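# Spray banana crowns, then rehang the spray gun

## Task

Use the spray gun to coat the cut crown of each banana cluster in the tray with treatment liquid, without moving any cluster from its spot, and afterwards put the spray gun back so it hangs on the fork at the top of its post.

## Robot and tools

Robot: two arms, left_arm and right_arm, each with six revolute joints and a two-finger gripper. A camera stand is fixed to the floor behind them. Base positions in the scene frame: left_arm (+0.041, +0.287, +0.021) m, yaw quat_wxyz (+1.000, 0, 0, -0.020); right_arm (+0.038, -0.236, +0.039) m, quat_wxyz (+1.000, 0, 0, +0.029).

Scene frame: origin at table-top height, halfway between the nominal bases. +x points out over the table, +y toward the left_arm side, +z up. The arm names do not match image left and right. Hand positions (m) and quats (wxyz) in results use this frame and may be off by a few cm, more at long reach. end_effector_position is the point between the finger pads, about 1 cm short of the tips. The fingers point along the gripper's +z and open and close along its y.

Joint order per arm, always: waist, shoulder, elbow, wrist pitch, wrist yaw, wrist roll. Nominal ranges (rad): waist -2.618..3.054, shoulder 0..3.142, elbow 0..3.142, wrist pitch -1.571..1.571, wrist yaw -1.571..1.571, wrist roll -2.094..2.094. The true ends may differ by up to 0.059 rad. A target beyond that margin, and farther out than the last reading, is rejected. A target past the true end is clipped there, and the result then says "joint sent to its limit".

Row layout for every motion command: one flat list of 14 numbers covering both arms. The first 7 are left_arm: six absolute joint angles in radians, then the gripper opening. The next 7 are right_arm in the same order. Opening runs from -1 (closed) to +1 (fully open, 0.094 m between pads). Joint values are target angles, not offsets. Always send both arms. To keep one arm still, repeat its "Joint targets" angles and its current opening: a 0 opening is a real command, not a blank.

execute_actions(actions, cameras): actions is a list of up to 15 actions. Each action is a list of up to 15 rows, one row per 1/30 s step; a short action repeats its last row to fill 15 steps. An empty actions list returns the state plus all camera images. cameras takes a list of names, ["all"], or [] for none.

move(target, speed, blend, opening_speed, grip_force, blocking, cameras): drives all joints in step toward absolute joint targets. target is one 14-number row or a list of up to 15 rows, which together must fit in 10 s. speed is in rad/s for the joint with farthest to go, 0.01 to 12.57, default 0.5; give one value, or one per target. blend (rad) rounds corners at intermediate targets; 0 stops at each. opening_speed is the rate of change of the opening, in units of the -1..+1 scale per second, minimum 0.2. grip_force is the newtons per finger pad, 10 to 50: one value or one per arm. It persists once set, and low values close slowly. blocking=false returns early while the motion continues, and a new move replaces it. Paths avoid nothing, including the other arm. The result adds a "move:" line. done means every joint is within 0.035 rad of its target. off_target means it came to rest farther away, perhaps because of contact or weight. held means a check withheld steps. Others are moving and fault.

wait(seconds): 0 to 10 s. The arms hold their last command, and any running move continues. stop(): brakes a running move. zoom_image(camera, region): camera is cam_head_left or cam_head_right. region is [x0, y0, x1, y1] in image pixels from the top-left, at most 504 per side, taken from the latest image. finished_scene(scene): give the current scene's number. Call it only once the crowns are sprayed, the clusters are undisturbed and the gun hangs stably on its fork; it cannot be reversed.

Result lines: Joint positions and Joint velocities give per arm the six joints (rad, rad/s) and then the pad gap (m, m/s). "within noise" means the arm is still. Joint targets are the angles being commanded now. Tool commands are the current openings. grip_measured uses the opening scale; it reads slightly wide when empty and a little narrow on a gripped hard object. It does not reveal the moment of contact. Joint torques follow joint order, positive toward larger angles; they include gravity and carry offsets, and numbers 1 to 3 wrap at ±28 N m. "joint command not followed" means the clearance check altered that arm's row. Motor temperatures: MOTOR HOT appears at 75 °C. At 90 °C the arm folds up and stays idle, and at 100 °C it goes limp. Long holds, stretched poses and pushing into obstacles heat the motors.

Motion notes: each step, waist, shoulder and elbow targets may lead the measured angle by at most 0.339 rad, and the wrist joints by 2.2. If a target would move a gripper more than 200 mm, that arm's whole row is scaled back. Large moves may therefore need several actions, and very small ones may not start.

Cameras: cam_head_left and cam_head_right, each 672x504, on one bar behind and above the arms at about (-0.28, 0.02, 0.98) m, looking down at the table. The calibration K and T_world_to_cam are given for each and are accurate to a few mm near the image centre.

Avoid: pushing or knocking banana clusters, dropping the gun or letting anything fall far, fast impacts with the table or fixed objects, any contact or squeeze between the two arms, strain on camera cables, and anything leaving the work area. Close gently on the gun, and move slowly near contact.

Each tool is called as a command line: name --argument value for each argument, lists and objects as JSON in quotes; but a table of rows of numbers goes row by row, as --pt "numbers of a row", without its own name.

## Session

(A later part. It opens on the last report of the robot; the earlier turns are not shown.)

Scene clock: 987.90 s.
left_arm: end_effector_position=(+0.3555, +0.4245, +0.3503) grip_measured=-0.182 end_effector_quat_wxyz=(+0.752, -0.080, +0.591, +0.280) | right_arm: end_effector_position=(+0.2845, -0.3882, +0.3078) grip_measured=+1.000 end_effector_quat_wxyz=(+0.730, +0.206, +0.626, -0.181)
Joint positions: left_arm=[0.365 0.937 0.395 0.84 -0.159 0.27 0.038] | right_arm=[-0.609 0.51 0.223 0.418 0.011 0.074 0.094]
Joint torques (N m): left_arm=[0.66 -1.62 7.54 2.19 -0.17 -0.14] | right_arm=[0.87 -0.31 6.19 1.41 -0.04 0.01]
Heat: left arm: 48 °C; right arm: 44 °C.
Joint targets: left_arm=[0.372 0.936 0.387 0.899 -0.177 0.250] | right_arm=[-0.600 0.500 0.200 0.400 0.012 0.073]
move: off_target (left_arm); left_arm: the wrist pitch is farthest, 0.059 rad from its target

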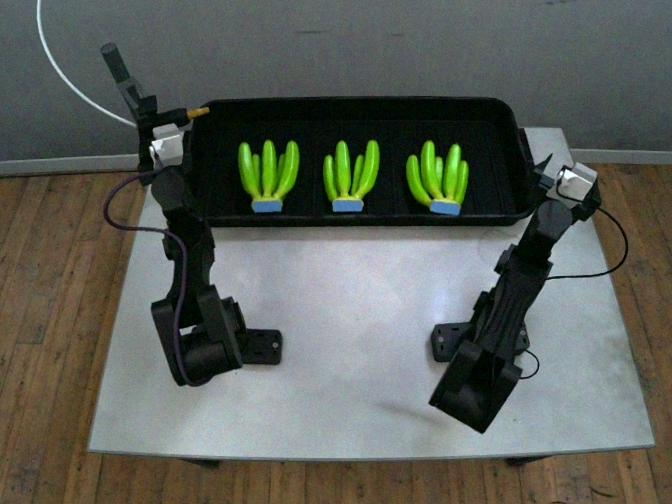

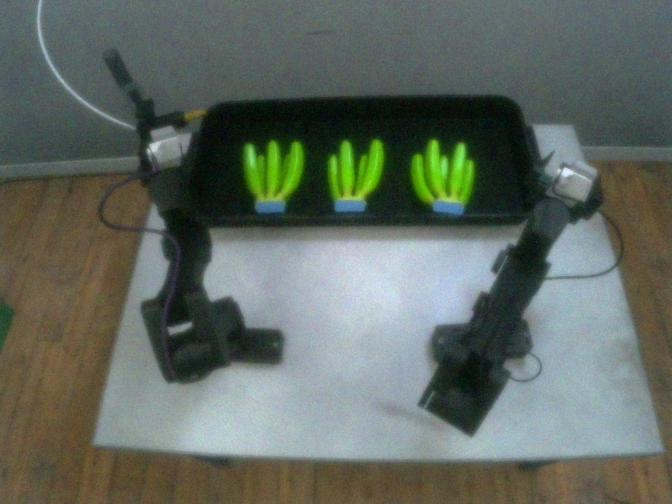

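move --target '[0.41,1.196,0.433,1.113,-0.141,0.25,-0.6,-0.6,0.5,0.2,0.4,0.012,0.073,1]' --speed 0.15 --cameras '["all"]'

zoom_image --camera "cam_head_left" --region '[90, 60, 210, 180]'

Scene clock: 994.77 s.
left_arm: end_effector_position=(+0.3841, +0.4465, +0.3149) grip_measured=-0.182 end_effector_quat_wxyz=(+0.737, -0.087, +0.605, +0.287) | right_arm: end_effector_position=(+0.2845, -0.3882, +0.3078) grip_measured=+1.000 end_effector_quat_wxyz=(+0.730, +0.206, +0.626, -0.181)
Joint positions: left_arm=[0.403 1.195 0.395 1.058 -0.146 0.267 0.038] | right_arm=[-0.609 0.51 0.223 0.418 0.011 0.074 0.094]
Joint torques (N m): left_arm=[0.81 -3.06 11.4 2.12 0.07 -0.13] | right_arm=[0.76 -0.44 6.01 1.42 -0.02 0]
Heat: left arm: 47 °C; right arm: 44 °C.
Joint targets: left_arm=[0.410 1.196 0.433 1.113 -0.141 0.250] | right_arm=[-0.600 0.500 0.200 0.400 0.012 0.073]
move: off_target (left_arm); left_arm: the wrist pitch is farthest, 0.055 rad from its target

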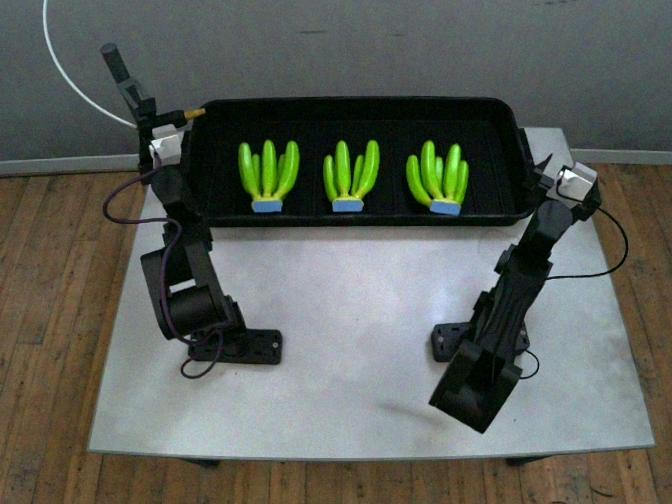

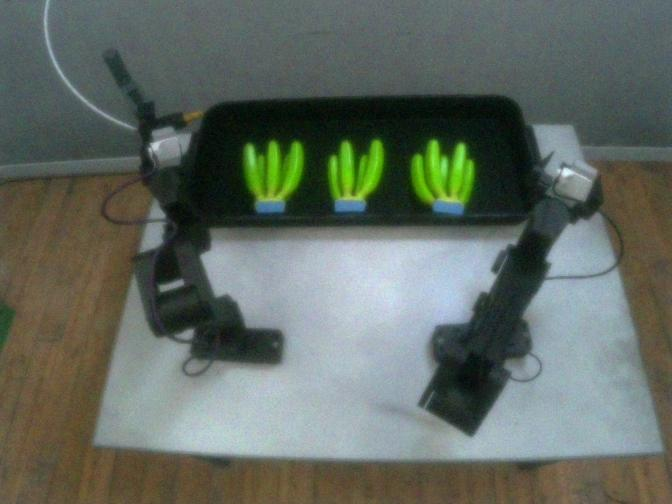

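Scaled by 4.200 from the camera's 672x504 image, which has a finer 960x720 frame.

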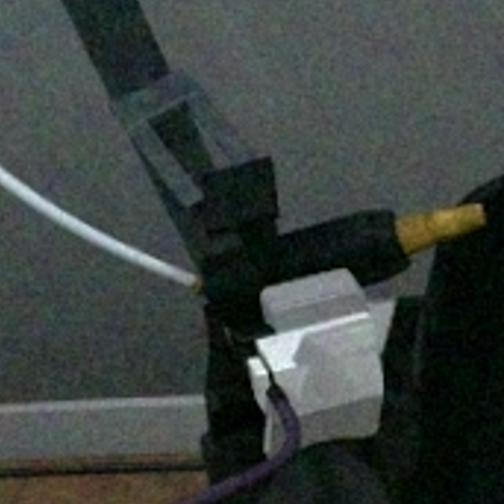

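move --target '[0.41,1.166,0.488,1.083,-0.141,0.24,-0.6,-0.6,0.5,0.2,0.4,0.012,0.073,1]' --speed 0.15 --cameras '["all"]'

zoom_image --camera "cam_head_left" --region '[90, 60, 210, 180]'

Scene clock: 1006.30 s.
left_arm: end_effector_position=(+0.3877, +0.4477, +0.3378) grip_measured=-0.182 end_effector_quat_wxyz=(+0.753, -0.090, +0.586, +0.286) | right_arm: end_effector_position=(+0.2845, -0.3882, +0.3078) grip_measured=+1.000 end_effector_quat_wxyz=(+0.730, +0.206, +0.626, -0.181)
Joint positions: left_arm=[0.403 1.195 0.449 1.05 -0.145 0.256 0.038] | right_arm=[-0.609 0.51 0.223 0.418 0.011 0.074 0.094]
Joint torques (N m): left_arm=[0.73 -5.74 11.55 1.87 0.06 -0.13] | right_arm=[0.75 -0.27 6.09 1.42 0.01 0]
Heat: left arm: 47 °C; right arm: 44 °C.
Joint targets: left_arm=[0.410 1.166 0.488 1.083 -0.141 0.240] | right_arm=[-0.600 0.500 0.200 0.400 0.012 0.073]
move: off_target (left_arm); left_arm: the elbow is farthest, 0.039 rad from its target

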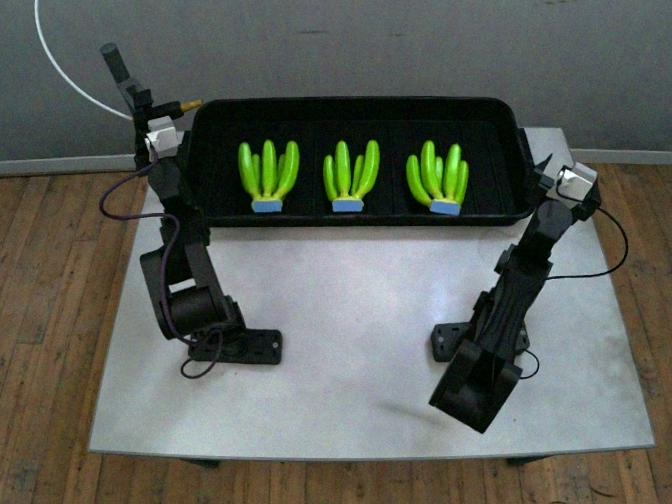

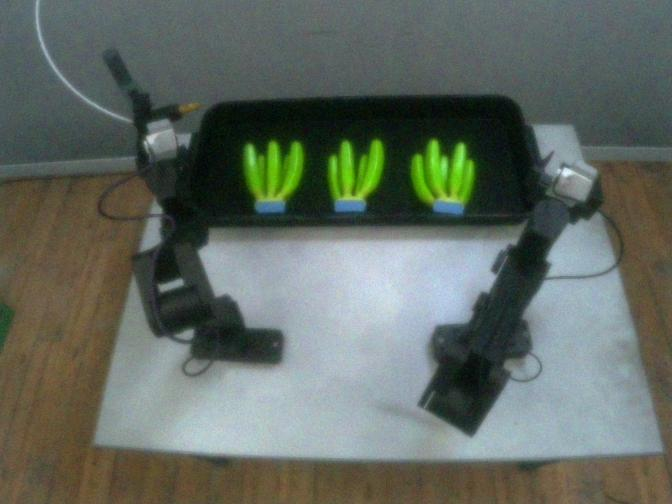

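Scaled by 4.200 from the camera's 672x504 image, which has a finer 960x720 frame.

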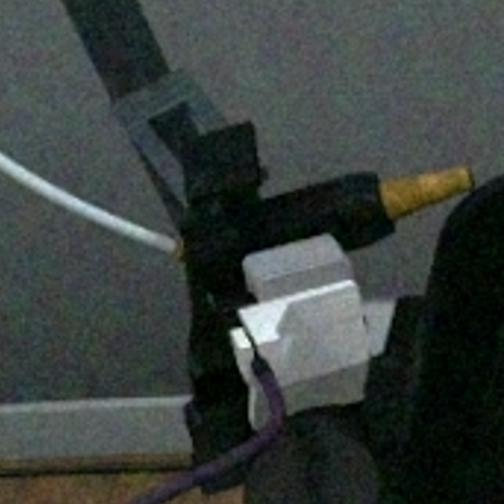

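move --pt "0.422 1.19 0.475 1.10 -0.141 0.24 -0.6 -0.6 0.5 0.2 0.4 0.012 0.073 1" --pt "0.447 1.395 0.56 1.218 -0.116 0.24 -0.6 -0.6 0.5 0.2 0.4 0.012 0.073 1" --speed 0.1 --cameras '["all"]'

zoom_image --camera "cam_head_left" --region '[90, 60, 210, 180]'

Scene clock: 1017.13 s.
left_arm: end_effector_position=(+0.4145, +0.4695, +0.3239) grip_measured=-0.182 end_effector_quat_wxyz=(+0.748, -0.091, +0.589, +0.292) | right_arm: end_effector_position=(+0.2845, -0.3882, +0.3078) grip_measured=+1.000 end_effector_quat_wxyz=(+0.730, +0.206, +0.626, -0.181)
Joint positions: left_arm=[0.44 1.391 0.521 1.167 -0.12 0.254 0.038] | right_arm=[-0.609 0.51 0.223 0.418 0.011 0.074 0.094]
Joint torques (N m): left_arm=[0.76 -4.19 11.17 2.02 0.07 -0.09] | right_arm=[0.79 -0.25 6.06 1.44 -0.02 0.01]
Heat: left arm: 47 °C; right arm: 44 °C.
Joint targets: left_arm=[0.447 1.395 0.560 1.218 -0.116 0.240] | right_arm=[-0.600 0.500 0.200 0.400 0.012 0.073]
move: off_target (left_arm); left_arm: the wrist pitch is farthest, 0.051 rad from its target

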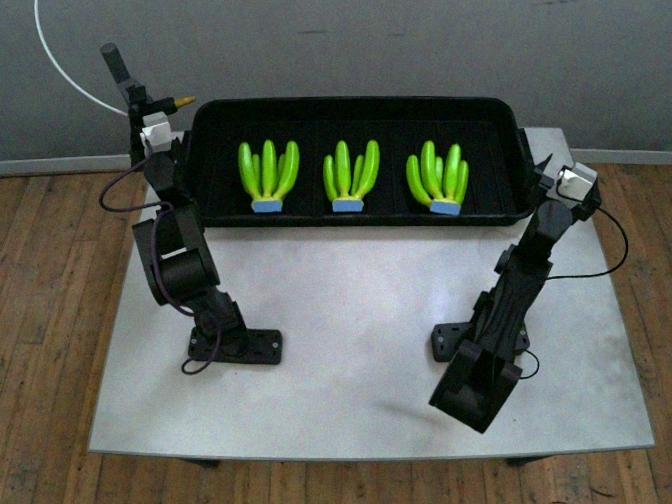

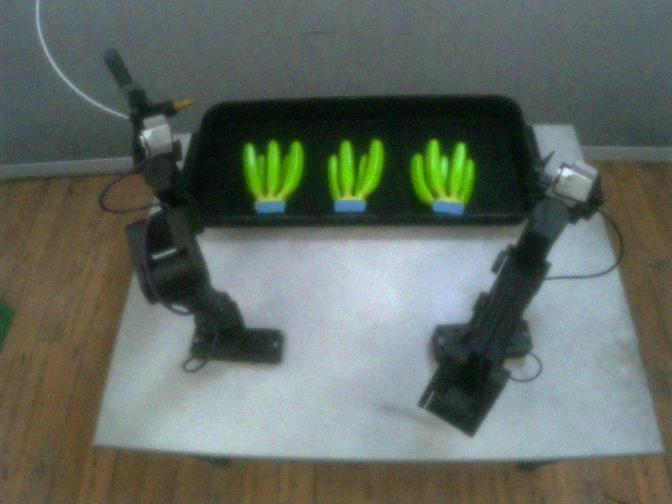

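Scaled by 4.200 from the camera's 672x504 image, which has a finer 960x720 frame.

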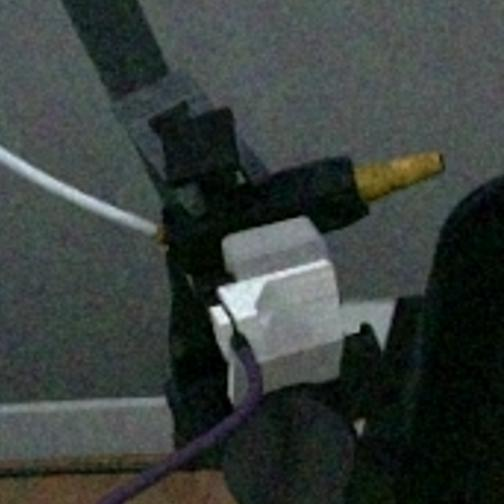

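move --target '[0.462,1.645,0.65,1.385,-0.1,0.24,-0.6,-0.6,0.5,0.2,0.4,0.012,0.073,1]' --speed 0.1 --cameras '["all"]'

zoom_image --camera "cam_head_left" --region '[90, 60, 210, 180]'

Scene clock: 1029.83 s.
left_arm: end_effector_position=(+0.4461, +0.4858, +0.3121) grip_measured=-0.201 end_effector_quat_wxyz=(+0.765, -0.092, +0.568, +0.289) | right_arm: end_effector_position=(+0.2845, -0.3882, +0.3078) grip_measured=+1.000 end_effector_quat_wxyz=(+0.730, +0.206, +0.626, -0.181)
Joint positions: left_arm=[0.452 1.63 0.616 1.36 -0.103 0.237 0.038] | right_arm=[-0.609 0.51 0.223 0.418 0.011 0.074 0.094]
Joint torques (N m): left_arm=[0.92 -5 10 1.77 0.05 0.05] | right_arm=[0.76 -0.28 6.04 1.39 -0.01 -0.02]
Heat: left arm: 48 °C; right arm: 44 °C.
Joint targets: left_arm=[0.462 1.645 0.650 1.385 -0.100 0.240] | right_arm=[-0.600 0.500 0.200 0.400 0.012 0.073]
move: done

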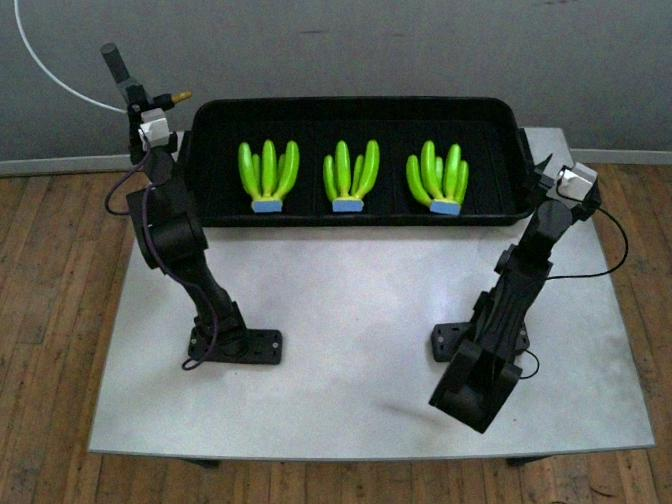

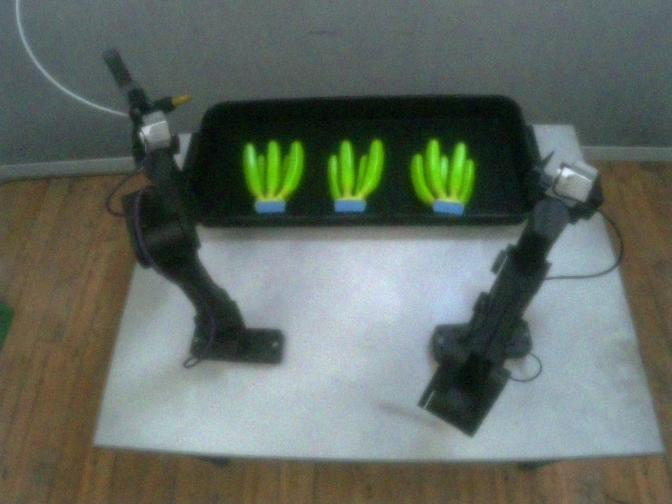

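Scaled by 4.200 from the camera's 672x504 image, which has a finer 960x720 frame.

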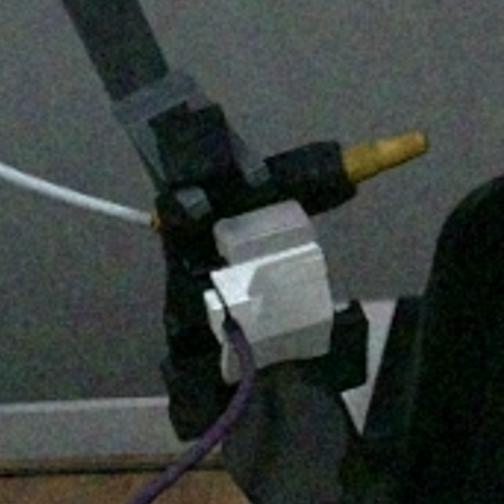

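move --target '[0.472,1.745,0.70,1.42,-0.09,0.24,-0.6,-0.6,0.5,0.2,0.4,0.012,0.073,1]' --speed 0.1 --cameras '["all"]'

zoom_image --camera "cam_head_left" --region '[90, 60, 210, 180]'

Scene clock: 1040.13 s.
left_arm: end_effector_position=(+0.4557, +0.4916, +0.3182) grip_measured=-0.215 end_effector_quat_wxyz=(+0.783, -0.090, +0.543, +0.290) | right_arm: end_effector_position=(+0.2845, -0.3882, +0.3078) grip_measured=+1.000 end_effector_quat_wxyz=(+0.730, +0.206, +0.626, -0.181)
Joint positions: left_arm=[0.461 1.714 0.669 1.45 -0.089 0.228 0.037] | right_arm=[-0.609 0.51 0.223 0.418 0.011 0.074 0.094]
Joint torques (N m): left_arm=[1.1 -4.27 9.54 1.21 0.02 0.15] | right_arm=[0.75 -0.4 5.98 1.4 -0.01 -0.03]
Heat: left arm: 46 °C; right arm: 44 °C.
Joint targets: left_arm=[0.472 1.745 0.700 1.420 -0.090 0.240] | right_arm=[-0.600 0.500 0.200 0.400 0.012 0.073]
move: done

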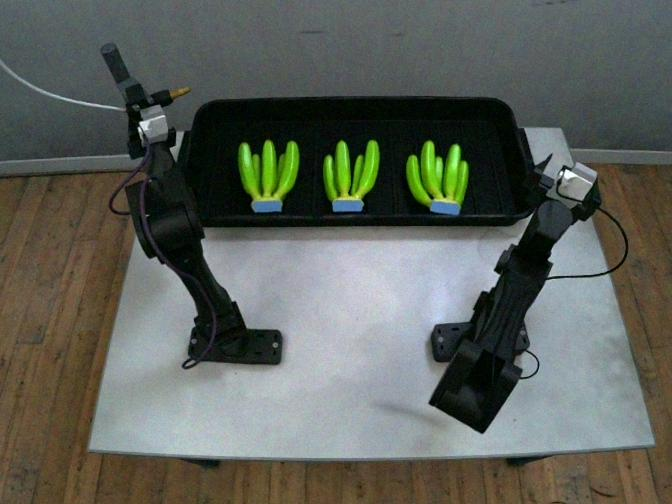

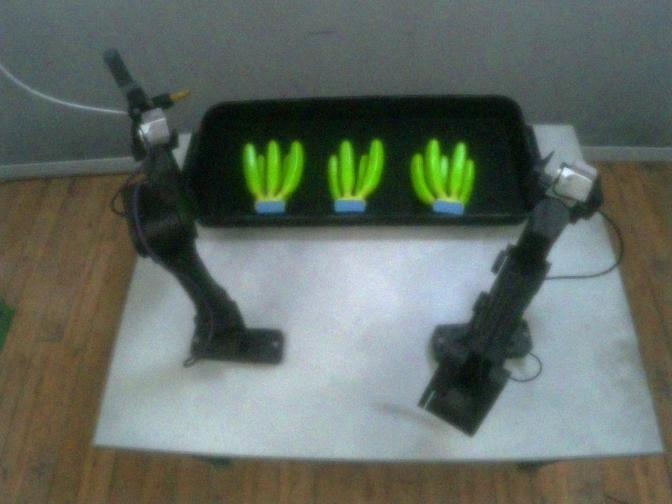

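Scaled by 4.200 from the camera's 672x504 image, which has a finer 960x720 frame.

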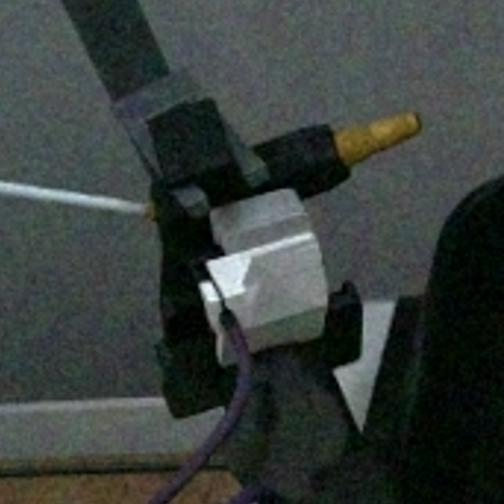

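move --pt "0.472 1.745 0.68 1.41 -0.09 0.24 0.3 -0.6 0.5 0.2 0.4 0.012 0.073 1" --pt "0.472 1.745 0.68 1.41 -0.09 0.24 1 -0.6 0.5 0.2 0.4 0.012 0.073 1" --speed 0.1 --opening_speed 0.6 --cameras '["all"]'

zoom_image --camera "cam_head_left" --region '[90, 60, 210, 180]'

Scene clock: 1054.57 s.
left_arm: end_effector_position=(+0.4607, +0.4948, +0.3036) grip_measured=+0.998 end_effector_quat_wxyz=(+0.768, -0.086, +0.564, +0.291) | right_arm: end_effector_position=(+0.2845, -0.3882, +0.3078) grip_measured=+1.000 end_effector_quat_wxyz=(+0.730, +0.206, +0.626, -0.181)
Joint positions: left_arm=[0.466 1.729 0.669 1.416 -0.082 0.241 0.094] | right_arm=[-0.609 0.51 0.223 0.418 0.011 0.074 0.094]
Joint torques (N m): left_arm=[0.62 -5.61 7.57 1.44 -0.09 0.04] | right_arm=[0.58 -0.35 6.05 1.44 -0.02 -0.05]
Heat: left arm: 43 °C; right arm: 44 °C.
Joint targets: left_arm=[0.472 1.745 0.680 1.410 -0.090 0.240] | right_arm=[-0.600 0.500 0.200 0.400 0.012 0.073]
move: done

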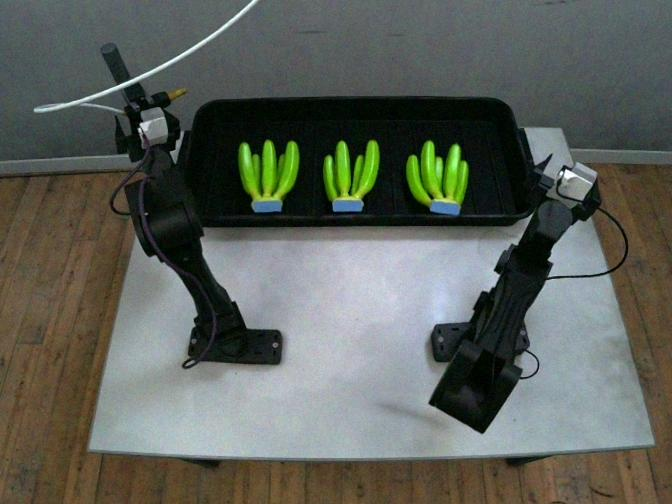

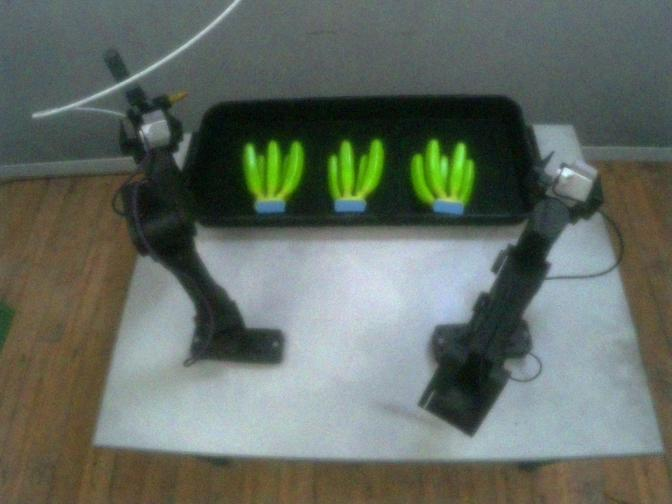

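Scaled by 4.200 from the camera's 672x504 image, which has a finer 960x720 frame.

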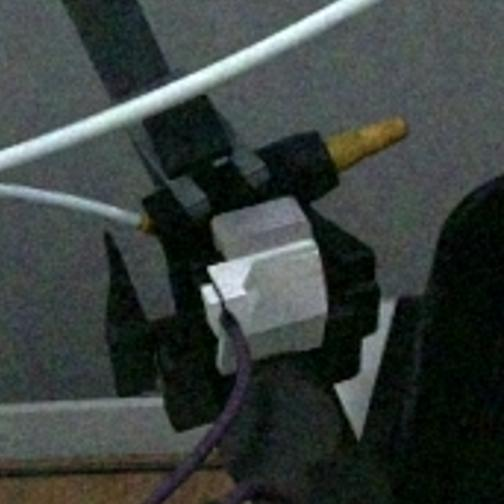

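move --pt "0.427 1.409 0.416 1.343 -0.126 0.25 1 -0.6 0.5 0.2 0.4 0.012 0.073 1" --pt "0.3865 1.179 0.274 1.255 -0.163 0.25 1 -0.6 0.5 0.2 0.4 0.012 0.073 1" --pt "0.304 0.82 0.198 0.972 -0.241 0.25 1 -0.6 0.5 0.2 0.4 0.012 0.073 1" --pt "0.0 0.82 0.198 0.8 0 0.25 1 -0.6 0.5 0.2 0.4 0.012 0.073 1" --speed '[0.3,0.4,0.5,0.6]' --blend '[0.05,0.05,0.05,0]' --cameras '["all"]'

zoom_image --camera "cam_head_left" --region '[90, 40, 240, 190]'

Scene clock: 1066.30 s.
left_arm: end_effector_position=(+0.3639, +0.2788, +0.2891) grip_measured=+0.998 end_effector_quat_wxyz=(+0.765, +0.087, +0.632, +0.086) | right_arm: end_effector_position=(+0.2845, -0.3882, +0.3078) grip_measured=+1.000 end_effector_quat_wxyz=(+0.730, +0.206, +0.626, -0.181)
Joint positions: left_arm=[0.007 0.83 0.216 0.801 -0.007 0.249 0.094] | right_arm=[-0.609 0.51 0.223 0.418 0.011 0.074 0.094]
Joint torques (N m): left_arm=[-0.66 -1.57 6.5 1.65 0.09 0.03] | right_arm=[0.8 -0.32 6.17 1.42 -0.03 0.02]
Motor temperatures (°C): left_arm=[27 32 34 43 26 26 29] | right_arm=[27 26 39 44 29 24 29]
Heat: left arm: 43 °C; right arm: 44 °C.
Joint targets: left_arm=[0.000 0.820 0.198 0.800 0.000 0.250] | right_arm=[-0.600 0.500 0.200 0.400 0.012 0.073]
move: done

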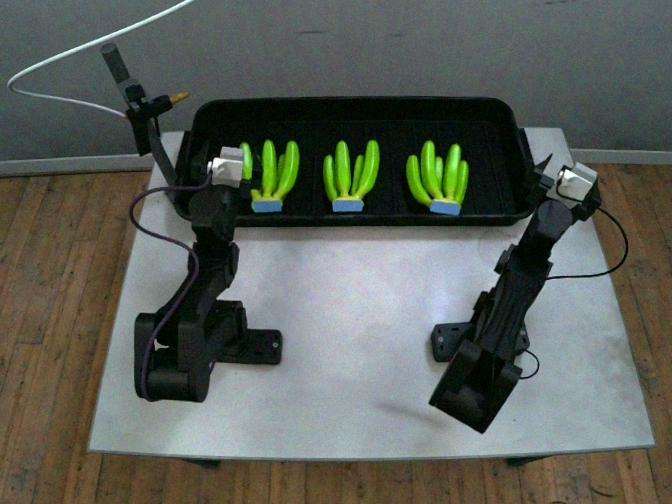

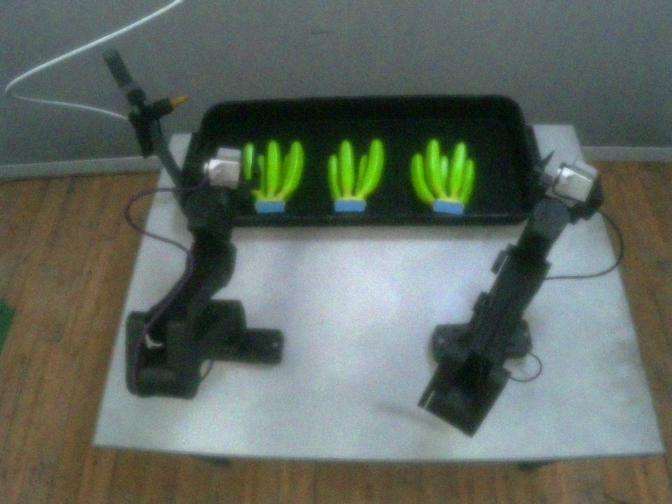

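Scaled by 3.360 from the camera's 672x504 image, which has a finer 960x720 frame.

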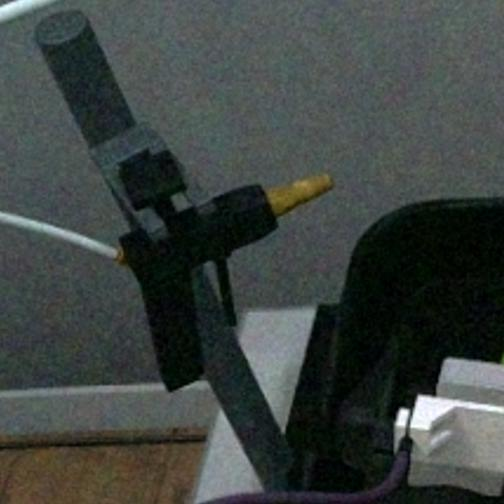

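finished_scene --scene 1

The scene is finished: the task was done.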